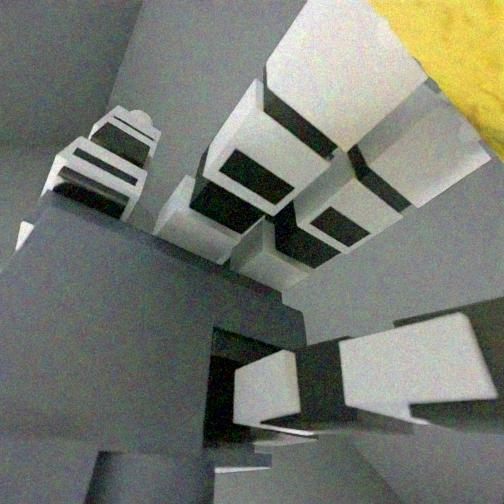

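>>> move(
  joints={"joint_2_rad": 0.315, "joint_4_rad": -0.73, "joint_6_rad": -0.74},
  min_time_s=2,
)

>>> move(
  base={"translate_m": -0.155, "strafe_m": 0.069, "rotate_rad": -0.51},
  speeds={"translate_m": 0.13, "rotate_rad": 0.4},
  cameras=["wrist_camera", "base_camera"],
)

Scene clock: 666.57 s.
move: done
base_odometry: x=+0.190 y=+1.820 heading=-1.780
base_tilt: forward=+0.4 right=-0.1
base_status: not commanded
joint_positions: joint_1_rad=-0.002 joint_2_rad=+0.291 joint_3_rad=+3.141 joint_4_rad=-0.751 joint_5_rad=-0.007 joint_6_rad=-0.669 joint_7_rad=-0.012 hand_index_mcp=-0.515 hand_index_abd=-0.015 hand_index_pip=+0.606 hand_index_dip=+0.711 hand_middle_mcp=-0.563 hand_middle_abd=-0.012 hand_middle_pip=+0.620 hand_middle_dip=+0.714 hand_ring_mcp=+0.992 hand_ring_abd=+0.002 hand_ring_pip=+0.576 hand_ring_dip=+0.696 hand_thumb_cmc=-0.536 hand_thumb_axl=+0.677 hand_thumb_mcp=+0.294 hand_thumb_ipl=+0.192 hand_current_limit=+0.400 hand_speed=-0.850
joint_status: all done
hand_state: blocked,goal,blocked,goal,blocked,goal,blocked,goal,goal,goal,goal,goal,blocked,goal,blocked,blocked
index_mcp_current_ma: 385
index_abd_current_ma: -13
index_pip_current_ma: 43
index_dip_current_ma: 16
middle_mcp_current_ma: 385
middle_abd_current_ma: -9
middle_pip_current_ma: 77
middle_dip_current_ma: 21
ring_mcp_current_ma: -7
ring_abd_current_ma: 0
ring_pip_current_ma: 0
ring_dip_current_ma: 0
thumb_cmc_current_ma: 53
thumb_axl_current_ma: 0
thumb_mcp_current_ma: 218
thumb_ipl_current_ma: 48
hand_goal_index_mcp: -0.750
hand_goal_index_abd: 0.000
hand_goal_index_pip: 0.576
hand_goal_index_dip: 0.696
hand_goal_middle_mcp: -0.750
hand_goal_middle_abd: 0.000
hand_goal_middle_pip: 0.576
hand_goal_middle_dip: 0.696
hand_goal_ring_mcp: 1.000
hand_goal_ring_abd: 0.000
hand_goal_ring_pip: 0.576
hand_goal_ring_dip: 0.696
hand_goal_thumb_cmc: -0.570
hand_goal_thumb_axl: 0.678
hand_goal_thumb_mcp: 0.226
hand_goal_thumb_ipl: 0.168
motor_effort: joint_1_rad=+0(1) joint_2_rad=-25(26) joint_3_rad=-1(1) joint_4_rad=+17(19) joint_5_rad=+0(1) joint_6_rad=+8(9) joint_7_rad=+1(2)
hand_pose: x=+0.7974 y=+0.0285 z=+1.1179 quat_wxyz=(+0.470, -0.531, +0.537, -0.458) (m; base frame)
hand_target: x=+0.7982 y=+0.0306 z=+1.0945 quat_wxyz=(+0.461, -0.528, +0.572, -0.426) (m; base frame)
hand_status: not commanded
pictures: none

Scene clock: 668.67 s.
move: done
base_odometry: x=+0.289 y=+1.957 heading=-2.289
base_tilt: forward=+0.4 right=-0.1
base_status: done
joint_positions: joint_1_rad=+0.001 joint_2_rad=+0.305 joint_3_rad=+3.142 joint_4_rad=-0.747 joint_5_rad=-0.007 joint_6_rad=-0.673 joint_7_rad=-0.012 hand_index_mcp=-0.516 hand_index_abd=-0.017 hand_index_pip=+0.606 hand_index_dip=+0.711 hand_middle_mcp=-0.564 hand_middle_abd=-0.013 hand_middle_pip=+0.620 hand_middle_dip=+0.714 hand_ring_mcp=+0.991 hand_ring_abd=+0.002 hand_ring_pip=+0.576 hand_ring_dip=+0.696 hand_thumb_cmc=-0.535 hand_thumb_axl=+0.677 hand_thumb_mcp=+0.294 hand_thumb_ipl=+0.192 hand_current_limit=+0.400 hand_speed=-0.850
joint_status: not commanded
hand_state: blocked,goal,blocked,goal,blocked,goal,blocked,goal,goal,goal,goal,goal,blocked,goal,blocked,blocked
index_mcp_current_ma: 385
index_abd_current_ma: -14
index_pip_current_ma: 43
index_dip_current_ma: 16
middle_mcp_current_ma: 385
middle_abd_current_ma: -10
middle_pip_current_ma: 77
middle_dip_current_ma: 21
ring_mcp_current_ma: -7
ring_abd_current_ma: 0
ring_pip_current_ma: 0
ring_dip_current_ma: 0
thumb_cmc_current_ma: 56
thumb_axl_current_ma: 0
thumb_mcp_current_ma: 219
thumb_ipl_current_ma: 48
hand_goal_index_mcp: -0.750
hand_goal_index_abd: 0.000
hand_goal_index_pip: 0.576
hand_goal_index_dip: 0.696
hand_goal_middle_mcp: -0.750
hand_goal_middle_abd: 0.000
hand_goal_middle_pip: 0.576
hand_goal_middle_dip: 0.696
hand_goal_ring_mcp: 1.000
hand_goal_ring_abd: 0.000
hand_goal_ring_pip: 0.576
hand_goal_ring_dip: 0.696
hand_goal_thumb_cmc: -0.570
hand_goal_thumb_axl: 0.678
hand_goal_thumb_mcp: 0.226
hand_goal_thumb_ipl: 0.168
motor_effort: joint_1_rad=+0(4) joint_2_rad=-25(29) joint_3_rad=+0(2) joint_4_rad=+17(18) joint_5_rad=+0(2) joint_6_rad=+9(9) joint_7_rad=+1(2)
hand_pose: x=+0.8033 y=+0.0256 z=+1.1093 quat_wxyz=(+0.465, -0.533, +0.541, -0.455) (m; base frame)
hand_target: x=+0.7982 y=+0.0306 z=+1.0945 quat_wxyz=(+0.461, -0.528, +0.572, -0.426) (m; base frame)
hand_status: not commanded
pictures: base_camera, wrist_camera
camera_calibration:
wrist_camera: T_world_to_cam=[[-0.0863068, 0.800042, -0.593704, 0.743472], [-0.659759, 0.400631, 0.635778, -0.234086], [0.746505, 0.446573, 0.493257, -1.04082], [0, 0, 0, 1]] pos_world=[0.686707, -0.0362231, 1.10362]

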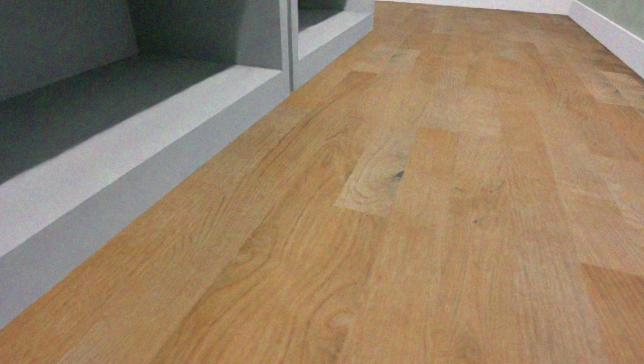

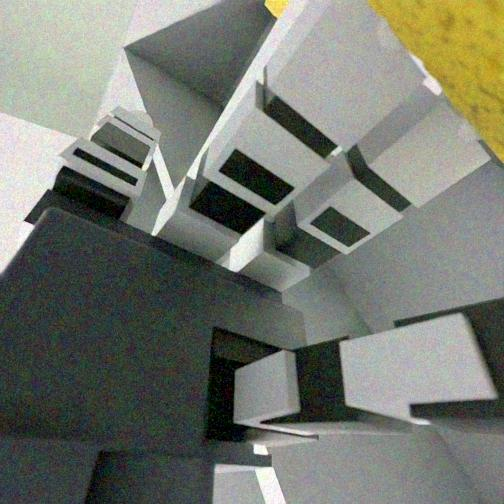

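>>> move(
  base={"translate_m": 0.0, "strafe_m": -0.04, "rotate_rad": -0.35},
  speeds={"rotate_rad": 0.3},
  joints={"joint_2_rad": -0.34, "joint_4_rad": -1.743, "joint_6_rad": -0.32, "hand_ring_mcp": -0.6},
  min_time_s=3,
  cameras=["wrist_camera", "base_camera"],
)

Scene clock: 676.47 s.
move: done
base_odometry: x=+0.259 y=+1.983 heading=-2.638
base_tilt: forward=+0.4 right=-0.1
base_status: done
joint_positions: joint_1_rad=+0.003 joint_2_rad=-0.325 joint_3_rad=+3.146 joint_4_rad=-1.707 joint_5_rad=-0.007 joint_6_rad=-0.409 joint_7_rad=-0.013 hand_index_mcp=-0.516 hand_index_abd=-0.017 hand_index_pip=+0.606 hand_index_dip=+0.711 hand_middle_mcp=-0.564 hand_middle_abd=-0.013 hand_middle_pip=+0.620 hand_middle_dip=+0.714 hand_ring_mcp=-0.593 hand_ring_abd=+0.001 hand_ring_pip=+0.576 hand_ring_dip=+0.696 hand_thumb_cmc=-0.534 hand_thumb_axl=+0.677 hand_thumb_mcp=+0.294 hand_thumb_ipl=+0.192 hand_current_limit=+0.400 hand_speed=-0.850
joint_status: all done
hand_state: blocked,goal,blocked,goal,blocked,goal,blocked,goal,goal,goal,goal,goal,blocked,goal,blocked,blocked
index_mcp_current_ma: 385
index_abd_current_ma: -15
index_pip_current_ma: 44
index_dip_current_ma: 16
middle_mcp_current_ma: 385
middle_abd_current_ma: -11
middle_pip_current_ma: 77
middle_dip_current_ma: 21
ring_mcp_current_ma: 5
ring_abd_current_ma: 0
ring_pip_current_ma: 0
ring_dip_current_ma: 0
thumb_cmc_current_ma: 58
thumb_axl_current_ma: 0
thumb_mcp_current_ma: 219
thumb_ipl_current_ma: 48
hand_goal_index_mcp: -0.750
hand_goal_index_abd: 0.000
hand_goal_index_pip: 0.576
hand_goal_index_dip: 0.696
hand_goal_middle_mcp: -0.750
hand_goal_middle_abd: 0.000
hand_goal_middle_pip: 0.576
hand_goal_middle_dip: 0.696
hand_goal_ring_mcp: -0.600
hand_goal_ring_abd: 0.000
hand_goal_ring_pip: 0.576
hand_goal_ring_dip: 0.696
hand_goal_thumb_cmc: -0.570
hand_goal_thumb_axl: 0.678
hand_goal_thumb_mcp: 0.226
hand_goal_thumb_ipl: 0.168
motor_effort: joint_1_rad=+0(5) joint_2_rad=-9(28) joint_3_rad=+0(3) joint_4_rad=+18(20) joint_5_rad=+0(2) joint_6_rad=+8(9) joint_7_rad=+1(2)
hand_pose: x=+0.5695 y=+0.0225 z=+0.9911 quat_wxyz=(+0.446, -0.545, +0.559, -0.438) (m; base frame)
hand_target: x=+0.5740 y=+0.0306 z=+1.0033 quat_wxyz=(+0.479, -0.515, +0.558, -0.442) (m; base frame)
hand_status: not commanded
pictures: base_camera, wrist_camera
camera_calibration:
wrist_camera: T_world_to_cam=[[-0.119474, 0.802544, -0.584508, 0.665262], [-0.613025, 0.403468, 0.679274, -0.381741], [0.780978, 0.439474, 0.443776, -0.777116], [0, 0, 0, 1]] pos_world=[0.452375, -0.0383598, 0.993024]

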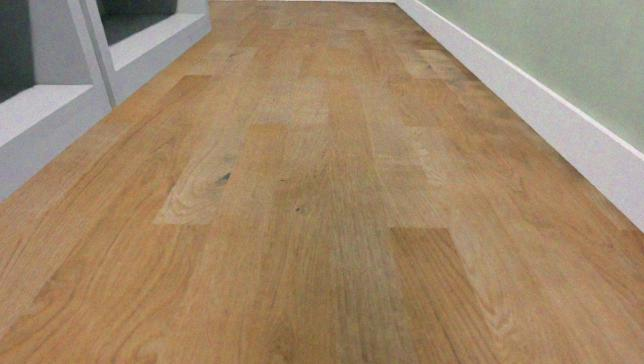

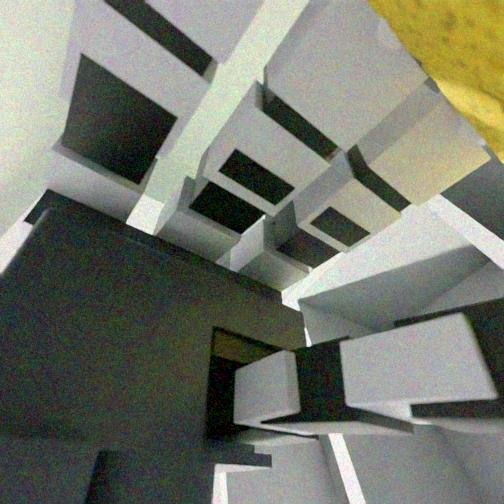

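>>> move(
  base={"translate_m": 2.0},
  speeds={"translate_m": 0.4},
  cameras=["base_camera", "wrist_camera"],
)

Scene clock: 698.03 s.
move: done
base_odometry: x=-1.493 y=+1.019 heading=-2.639
base_tilt: forward=+0.4 right=-0.1
base_status: done
joint_positions: joint_1_rad=+0.003 joint_2_rad=-0.335 joint_3_rad=+3.146 joint_4_rad=-1.708 joint_5_rad=-0.007 joint_6_rad=-0.404 joint_7_rad=-0.013 hand_index_mcp=-0.516 hand_index_abd=-0.017 hand_index_pip=+0.606 hand_index_dip=+0.711 hand_middle_mcp=-0.565 hand_middle_abd=-0.013 hand_middle_pip=+0.620 hand_middle_dip=+0.714 hand_ring_mcp=-0.595 hand_ring_abd=+0.001 hand_ring_pip=+0.576 hand_ring_dip=+0.696 hand_thumb_cmc=-0.534 hand_thumb_axl=+0.677 hand_thumb_mcp=+0.294 hand_thumb_ipl=+0.192 hand_current_limit=+0.400 hand_speed=-0.850
joint_status: not commanded
hand_state: blocked,goal,blocked,goal,blocked,goal,blocked,goal,goal,goal,goal,goal,blocked,goal,blocked,blocked
index_mcp_current_ma: 385
index_abd_current_ma: -15
index_pip_current_ma: 44
index_dip_current_ma: 16
middle_mcp_current_ma: 385
middle_abd_current_ma: -11
middle_pip_current_ma: 77
middle_dip_current_ma: 21
ring_mcp_current_ma: 4
ring_abd_current_ma: 0
ring_pip_current_ma: 0
ring_dip_current_ma: 0
thumb_cmc_current_ma: 58
thumb_axl_current_ma: 0
thumb_mcp_current_ma: 219
thumb_ipl_current_ma: 48
hand_goal_index_mcp: -0.750
hand_goal_index_abd: 0.000
hand_goal_index_pip: 0.576
hand_goal_index_dip: 0.696
hand_goal_middle_mcp: -0.750
hand_goal_middle_abd: 0.000
hand_goal_middle_pip: 0.576
hand_goal_middle_dip: 0.696
hand_goal_ring_mcp: -0.600
hand_goal_ring_abd: 0.000
hand_goal_ring_pip: 0.576
hand_goal_ring_dip: 0.696
hand_goal_thumb_cmc: -0.570
hand_goal_thumb_axl: 0.678
hand_goal_thumb_mcp: 0.226
hand_goal_thumb_ipl: 0.168
motor_effort: joint_1_rad=+0(1) joint_2_rad=-7(11) joint_3_rad=+0(1) joint_4_rad=+19(19) joint_5_rad=+0(1) joint_6_rad=+8(9) joint_7_rad=+2(2)
hand_pose: x=+0.5668 y=+0.0225 z=+0.9963 quat_wxyz=(+0.449, -0.542, +0.556, -0.442) (m; base frame)
hand_target: x=+0.5740 y=+0.0306 z=+1.0033 quat_wxyz=(+0.479, -0.515, +0.558, -0.442) (m; base frame)
hand_status: not commanded
pictures: base_camera, wrist_camera
camera_calibration:
wrist_camera: T_world_to_cam=[[-0.111284, 0.802513, -0.586164, 0.664988], [-0.62237, 0.403559, 0.670668, -0.373043], [0.774772, 0.439446, 0.45455, -0.784525], [0, 0, 0, 1]] pos_world=[0.44966, -0.0383601, 0.996586]

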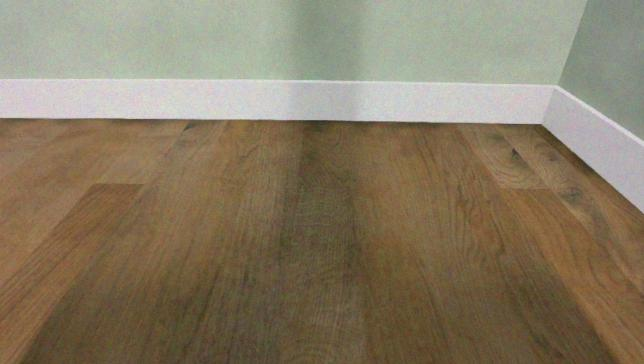

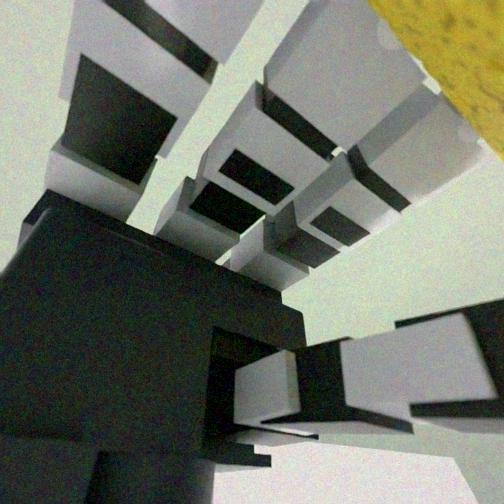

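>>> move(
  base={"rotate_rad": 0.9},
  speeds={"rotate_rad": 0.6},
)

>>> move(
  base={"translate_m": 0.3046, "strafe_m": -0.3838, "rotate_rad": 0.67},
  speeds={"rotate_rad": 0.5, "translate_m": 0.3},
  cameras=["base_camera", "wrist_camera"],
)

Scene clock: 704.50 s.
move: done
base_odometry: x=-1.493 y=+1.019 heading=-1.740
base_tilt: forward=+0.4 right=-0.1
base_status: done
joint_positions: joint_1_rad=+0.003 joint_2_rad=-0.335 joint_3_rad=+3.145 joint_4_rad=-1.709 joint_5_rad=-0.007 joint_6_rad=-0.404 joint_7_rad=-0.013 hand_index_mcp=-0.516 hand_index_abd=-0.017 hand_index_pip=+0.606 hand_index_dip=+0.711 hand_middle_mcp=-0.565 hand_middle_abd=-0.013 hand_middle_pip=+0.620 hand_middle_dip=+0.714 hand_ring_mcp=-0.595 hand_ring_abd=+0.001 hand_ring_pip=+0.576 hand_ring_dip=+0.696 hand_thumb_cmc=-0.534 hand_thumb_axl=+0.677 hand_thumb_mcp=+0.294 hand_thumb_ipl=+0.192 hand_current_limit=+0.400 hand_speed=-0.850
joint_status: not commanded
hand_state: blocked,goal,blocked,goal,blocked,goal,blocked,goal,goal,goal,goal,goal,blocked,goal,blocked,blocked
index_mcp_current_ma: 385
index_abd_current_ma: -15
index_pip_current_ma: 44
index_dip_current_ma: 16
middle_mcp_current_ma: 385
middle_abd_current_ma: -11
middle_pip_current_ma: 77
middle_dip_current_ma: 21
ring_mcp_current_ma: 4
ring_abd_current_ma: 0
ring_pip_current_ma: 0
ring_dip_current_ma: 0
thumb_cmc_current_ma: 58
thumb_axl_current_ma: 0
thumb_mcp_current_ma: 219
thumb_ipl_current_ma: 48
hand_goal_index_mcp: -0.750
hand_goal_index_abd: 0.000
hand_goal_index_pip: 0.576
hand_goal_index_dip: 0.696
hand_goal_middle_mcp: -0.750
hand_goal_middle_abd: 0.000
hand_goal_middle_pip: 0.576
hand_goal_middle_dip: 0.696
hand_goal_ring_mcp: -0.600
hand_goal_ring_abd: 0.000
hand_goal_ring_pip: 0.576
hand_goal_ring_dip: 0.696
hand_goal_thumb_cmc: -0.570
hand_goal_thumb_axl: 0.678
hand_goal_thumb_mcp: 0.226
hand_goal_thumb_ipl: 0.168
motor_effort: joint_1_rad=+0(2) joint_2_rad=-8(8) joint_3_rad=+0(2) joint_4_rad=+19(19) joint_5_rad=+1(1) joint_6_rad=+8(8) joint_7_rad=+0(2)
hand_pose: x=+0.5667 y=+0.0235 z=+0.9963 quat_wxyz=(+0.450, -0.542, +0.555, -0.442) (m; base frame)
hand_target: x=+0.5740 y=+0.0306 z=+1.0033 quat_wxyz=(+0.479, -0.515, +0.558, -0.442) (m; base frame)
hand_status: not commanded
pictures: none

Scene clock: 707.07 s.
move: done
base_odometry: x=-1.923 y=+0.783 heading=-1.069
base_tilt: forward=+0.4 right=-0.1
base_status: done
joint_positions: joint_1_rad=+0.003 joint_2_rad=-0.336 joint_3_rad=+3.146 joint_4_rad=-1.709 joint_5_rad=-0.007 joint_6_rad=-0.404 joint_7_rad=-0.013 hand_index_mcp=-0.516 hand_index_abd=-0.017 hand_index_pip=+0.606 hand_index_dip=+0.711 hand_middle_mcp=-0.565 hand_middle_abd=-0.014 hand_middle_pip=+0.620 hand_middle_dip=+0.714 hand_ring_mcp=-0.595 hand_ring_abd=+0.001 hand_ring_pip=+0.576 hand_ring_dip=+0.696 hand_thumb_cmc=-0.534 hand_thumb_axl=+0.677 hand_thumb_mcp=+0.294 hand_thumb_ipl=+0.192 hand_current_limit=+0.400 hand_speed=-0.850
joint_status: not commanded
hand_state: blocked,goal,blocked,goal,blocked,goal,blocked,goal,goal,goal,goal,goal,blocked,goal,blocked,blocked
index_mcp_current_ma: 385
index_abd_current_ma: -15
index_pip_current_ma: 44
index_dip_current_ma: 16
middle_mcp_current_ma: 385
middle_abd_current_ma: -11
middle_pip_current_ma: 77
middle_dip_current_ma: 21
ring_mcp_current_ma: 4
ring_abd_current_ma: 0
ring_pip_current_ma: 0
ring_dip_current_ma: 0
thumb_cmc_current_ma: 58
thumb_axl_current_ma: 0
thumb_mcp_current_ma: 219
thumb_ipl_current_ma: 48
hand_goal_index_mcp: -0.750
hand_goal_index_abd: 0.000
hand_goal_index_pip: 0.576
hand_goal_index_dip: 0.696
hand_goal_middle_mcp: -0.750
hand_goal_middle_abd: 0.000
hand_goal_middle_pip: 0.576
hand_goal_middle_dip: 0.696
hand_goal_ring_mcp: -0.600
hand_goal_ring_abd: 0.000
hand_goal_ring_pip: 0.576
hand_goal_ring_dip: 0.696
hand_goal_thumb_cmc: -0.570
hand_goal_thumb_axl: 0.678
hand_goal_thumb_mcp: 0.226
hand_goal_thumb_ipl: 0.168
motor_effort: joint_1_rad=+0(1) joint_2_rad=-7(10) joint_3_rad=+0(3) joint_4_rad=+18(20) joint_5_rad=+1(1) joint_6_rad=+8(8) joint_7_rad=+1(2)
hand_pose: x=+0.5665 y=+0.0229 z=+0.9967 quat_wxyz=(+0.450, -0.542, +0.555, -0.442) (m; base frame)
hand_target: x=+0.5740 y=+0.0306 z=+1.0033 quat_wxyz=(+0.479, -0.515, +0.558, -0.442) (m; base frame)
hand_status: not commanded
pictures: base_camera, wrist_camera
camera_calibration:
wrist_camera: T_world_to_cam=[[-0.111269, 0.802484, -0.586208, 0.664877], [-0.623333, 0.403056, 0.670076, -0.372422], [0.773999, 0.439961, 0.455367, -0.785044], [0, 0, 0, 1]] pos_world=[0.44946, -0.038057, 0.99679]

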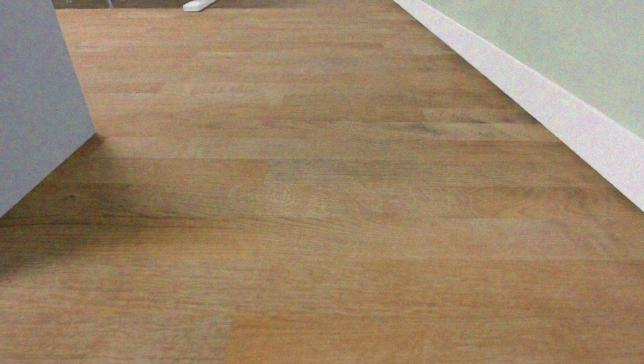

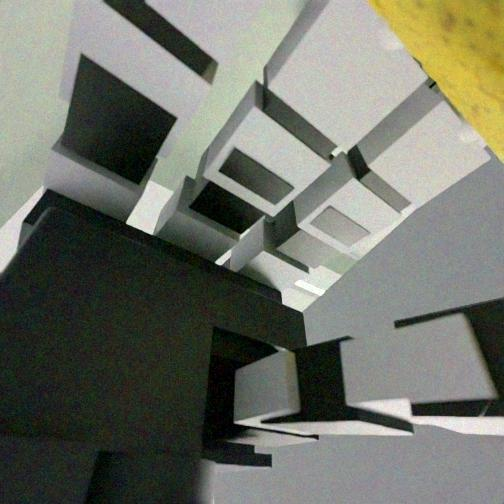

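>>> move(
  base={"translate_m": 1.1, "strafe_m": -0.02},
  joints={"joint_2_rad": 0.08, "joint_4_rad": -1.2, "joint_6_rad": -0.5},
  min_time_s=3,
  cameras=["base_camera", "wrist_camera"],
)

Scene clock: 714.50 s.
move: done
base_odometry: x=-1.411 y=-0.191 heading=-1.069
base_tilt: forward=+0.4 right=-0.1
base_status: done
joint_positions: joint_1_rad=+0.003 joint_2_rad=+0.071 joint_3_rad=+3.146 joint_4_rad=-1.219 joint_5_rad=-0.007 joint_6_rad=-0.430 joint_7_rad=-0.013 hand_index_mcp=-0.516 hand_index_abd=-0.017 hand_index_pip=+0.606 hand_index_dip=+0.711 hand_middle_mcp=-0.565 hand_middle_abd=-0.014 hand_middle_pip=+0.620 hand_middle_dip=+0.714 hand_ring_mcp=-0.595 hand_ring_abd=+0.001 hand_ring_pip=+0.576 hand_ring_dip=+0.696 hand_thumb_cmc=-0.534 hand_thumb_axl=+0.677 hand_thumb_mcp=+0.294 hand_thumb_ipl=+0.192 hand_current_limit=+0.400 hand_speed=-0.850
joint_status: all done
hand_state: blocked,goal,blocked,goal,blocked,goal,blocked,goal,goal,goal,goal,goal,blocked,goal,blocked,blocked
index_mcp_current_ma: 385
index_abd_current_ma: -15
index_pip_current_ma: 44
index_dip_current_ma: 16
middle_mcp_current_ma: 385
middle_abd_current_ma: -11
middle_pip_current_ma: 78
middle_dip_current_ma: 21
ring_mcp_current_ma: 3
ring_abd_current_ma: 0
ring_pip_current_ma: 0
ring_dip_current_ma: 0
thumb_cmc_current_ma: 58
thumb_axl_current_ma: 0
thumb_mcp_current_ma: 220
thumb_ipl_current_ma: 48
hand_goal_index_mcp: -0.750
hand_goal_index_abd: 0.000
hand_goal_index_pip: 0.576
hand_goal_index_dip: 0.696
hand_goal_middle_mcp: -0.750
hand_goal_middle_abd: 0.000
hand_goal_middle_pip: 0.576
hand_goal_middle_dip: 0.696
hand_goal_ring_mcp: -0.600
hand_goal_ring_abd: 0.000
hand_goal_ring_pip: 0.576
hand_goal_ring_dip: 0.696
hand_goal_thumb_cmc: -0.570
hand_goal_thumb_axl: 0.678
hand_goal_thumb_mcp: 0.226
hand_goal_thumb_ipl: 0.168
motor_effort: joint_1_rad=+0(1) joint_2_rad=-21(22) joint_3_rad=-1(1) joint_4_rad=+19(20) joint_5_rad=+0(1) joint_6_rad=+8(10) joint_7_rad=+0(2)
hand_pose: x=+0.7367 y=+0.0222 z=+1.0597 quat_wxyz=(+0.464, -0.530, +0.542, -0.458) (m; base frame)
hand_target: x=+0.7315 y=+0.0305 z=+1.0476 quat_wxyz=(+0.462, -0.527, +0.571, -0.427) (m; base frame)
hand_status: not commanded
pictures: base_camera, wrist_camera
camera_calibration:
wrist_camera: T_world_to_cam=[[-0.0786578, 0.801252, -0.593134, 0.704633], [-0.659337, 0.404447, 0.633796, -0.243338], [0.747722, 0.440928, 0.496482, -0.969358], [0, 0, 0, 1]] pos_world=[0.619793, -0.0387546, 1.05344]

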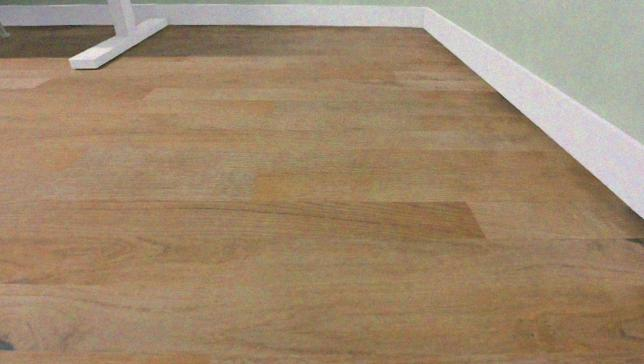

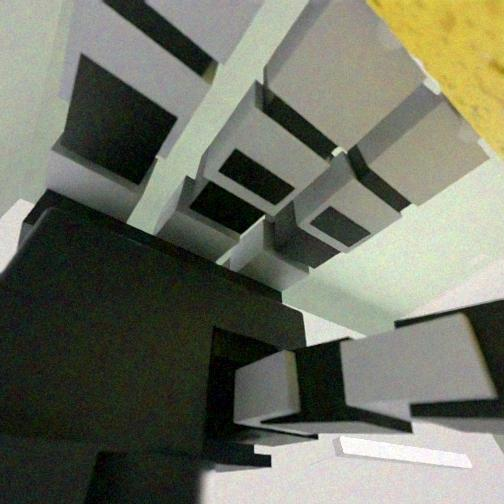

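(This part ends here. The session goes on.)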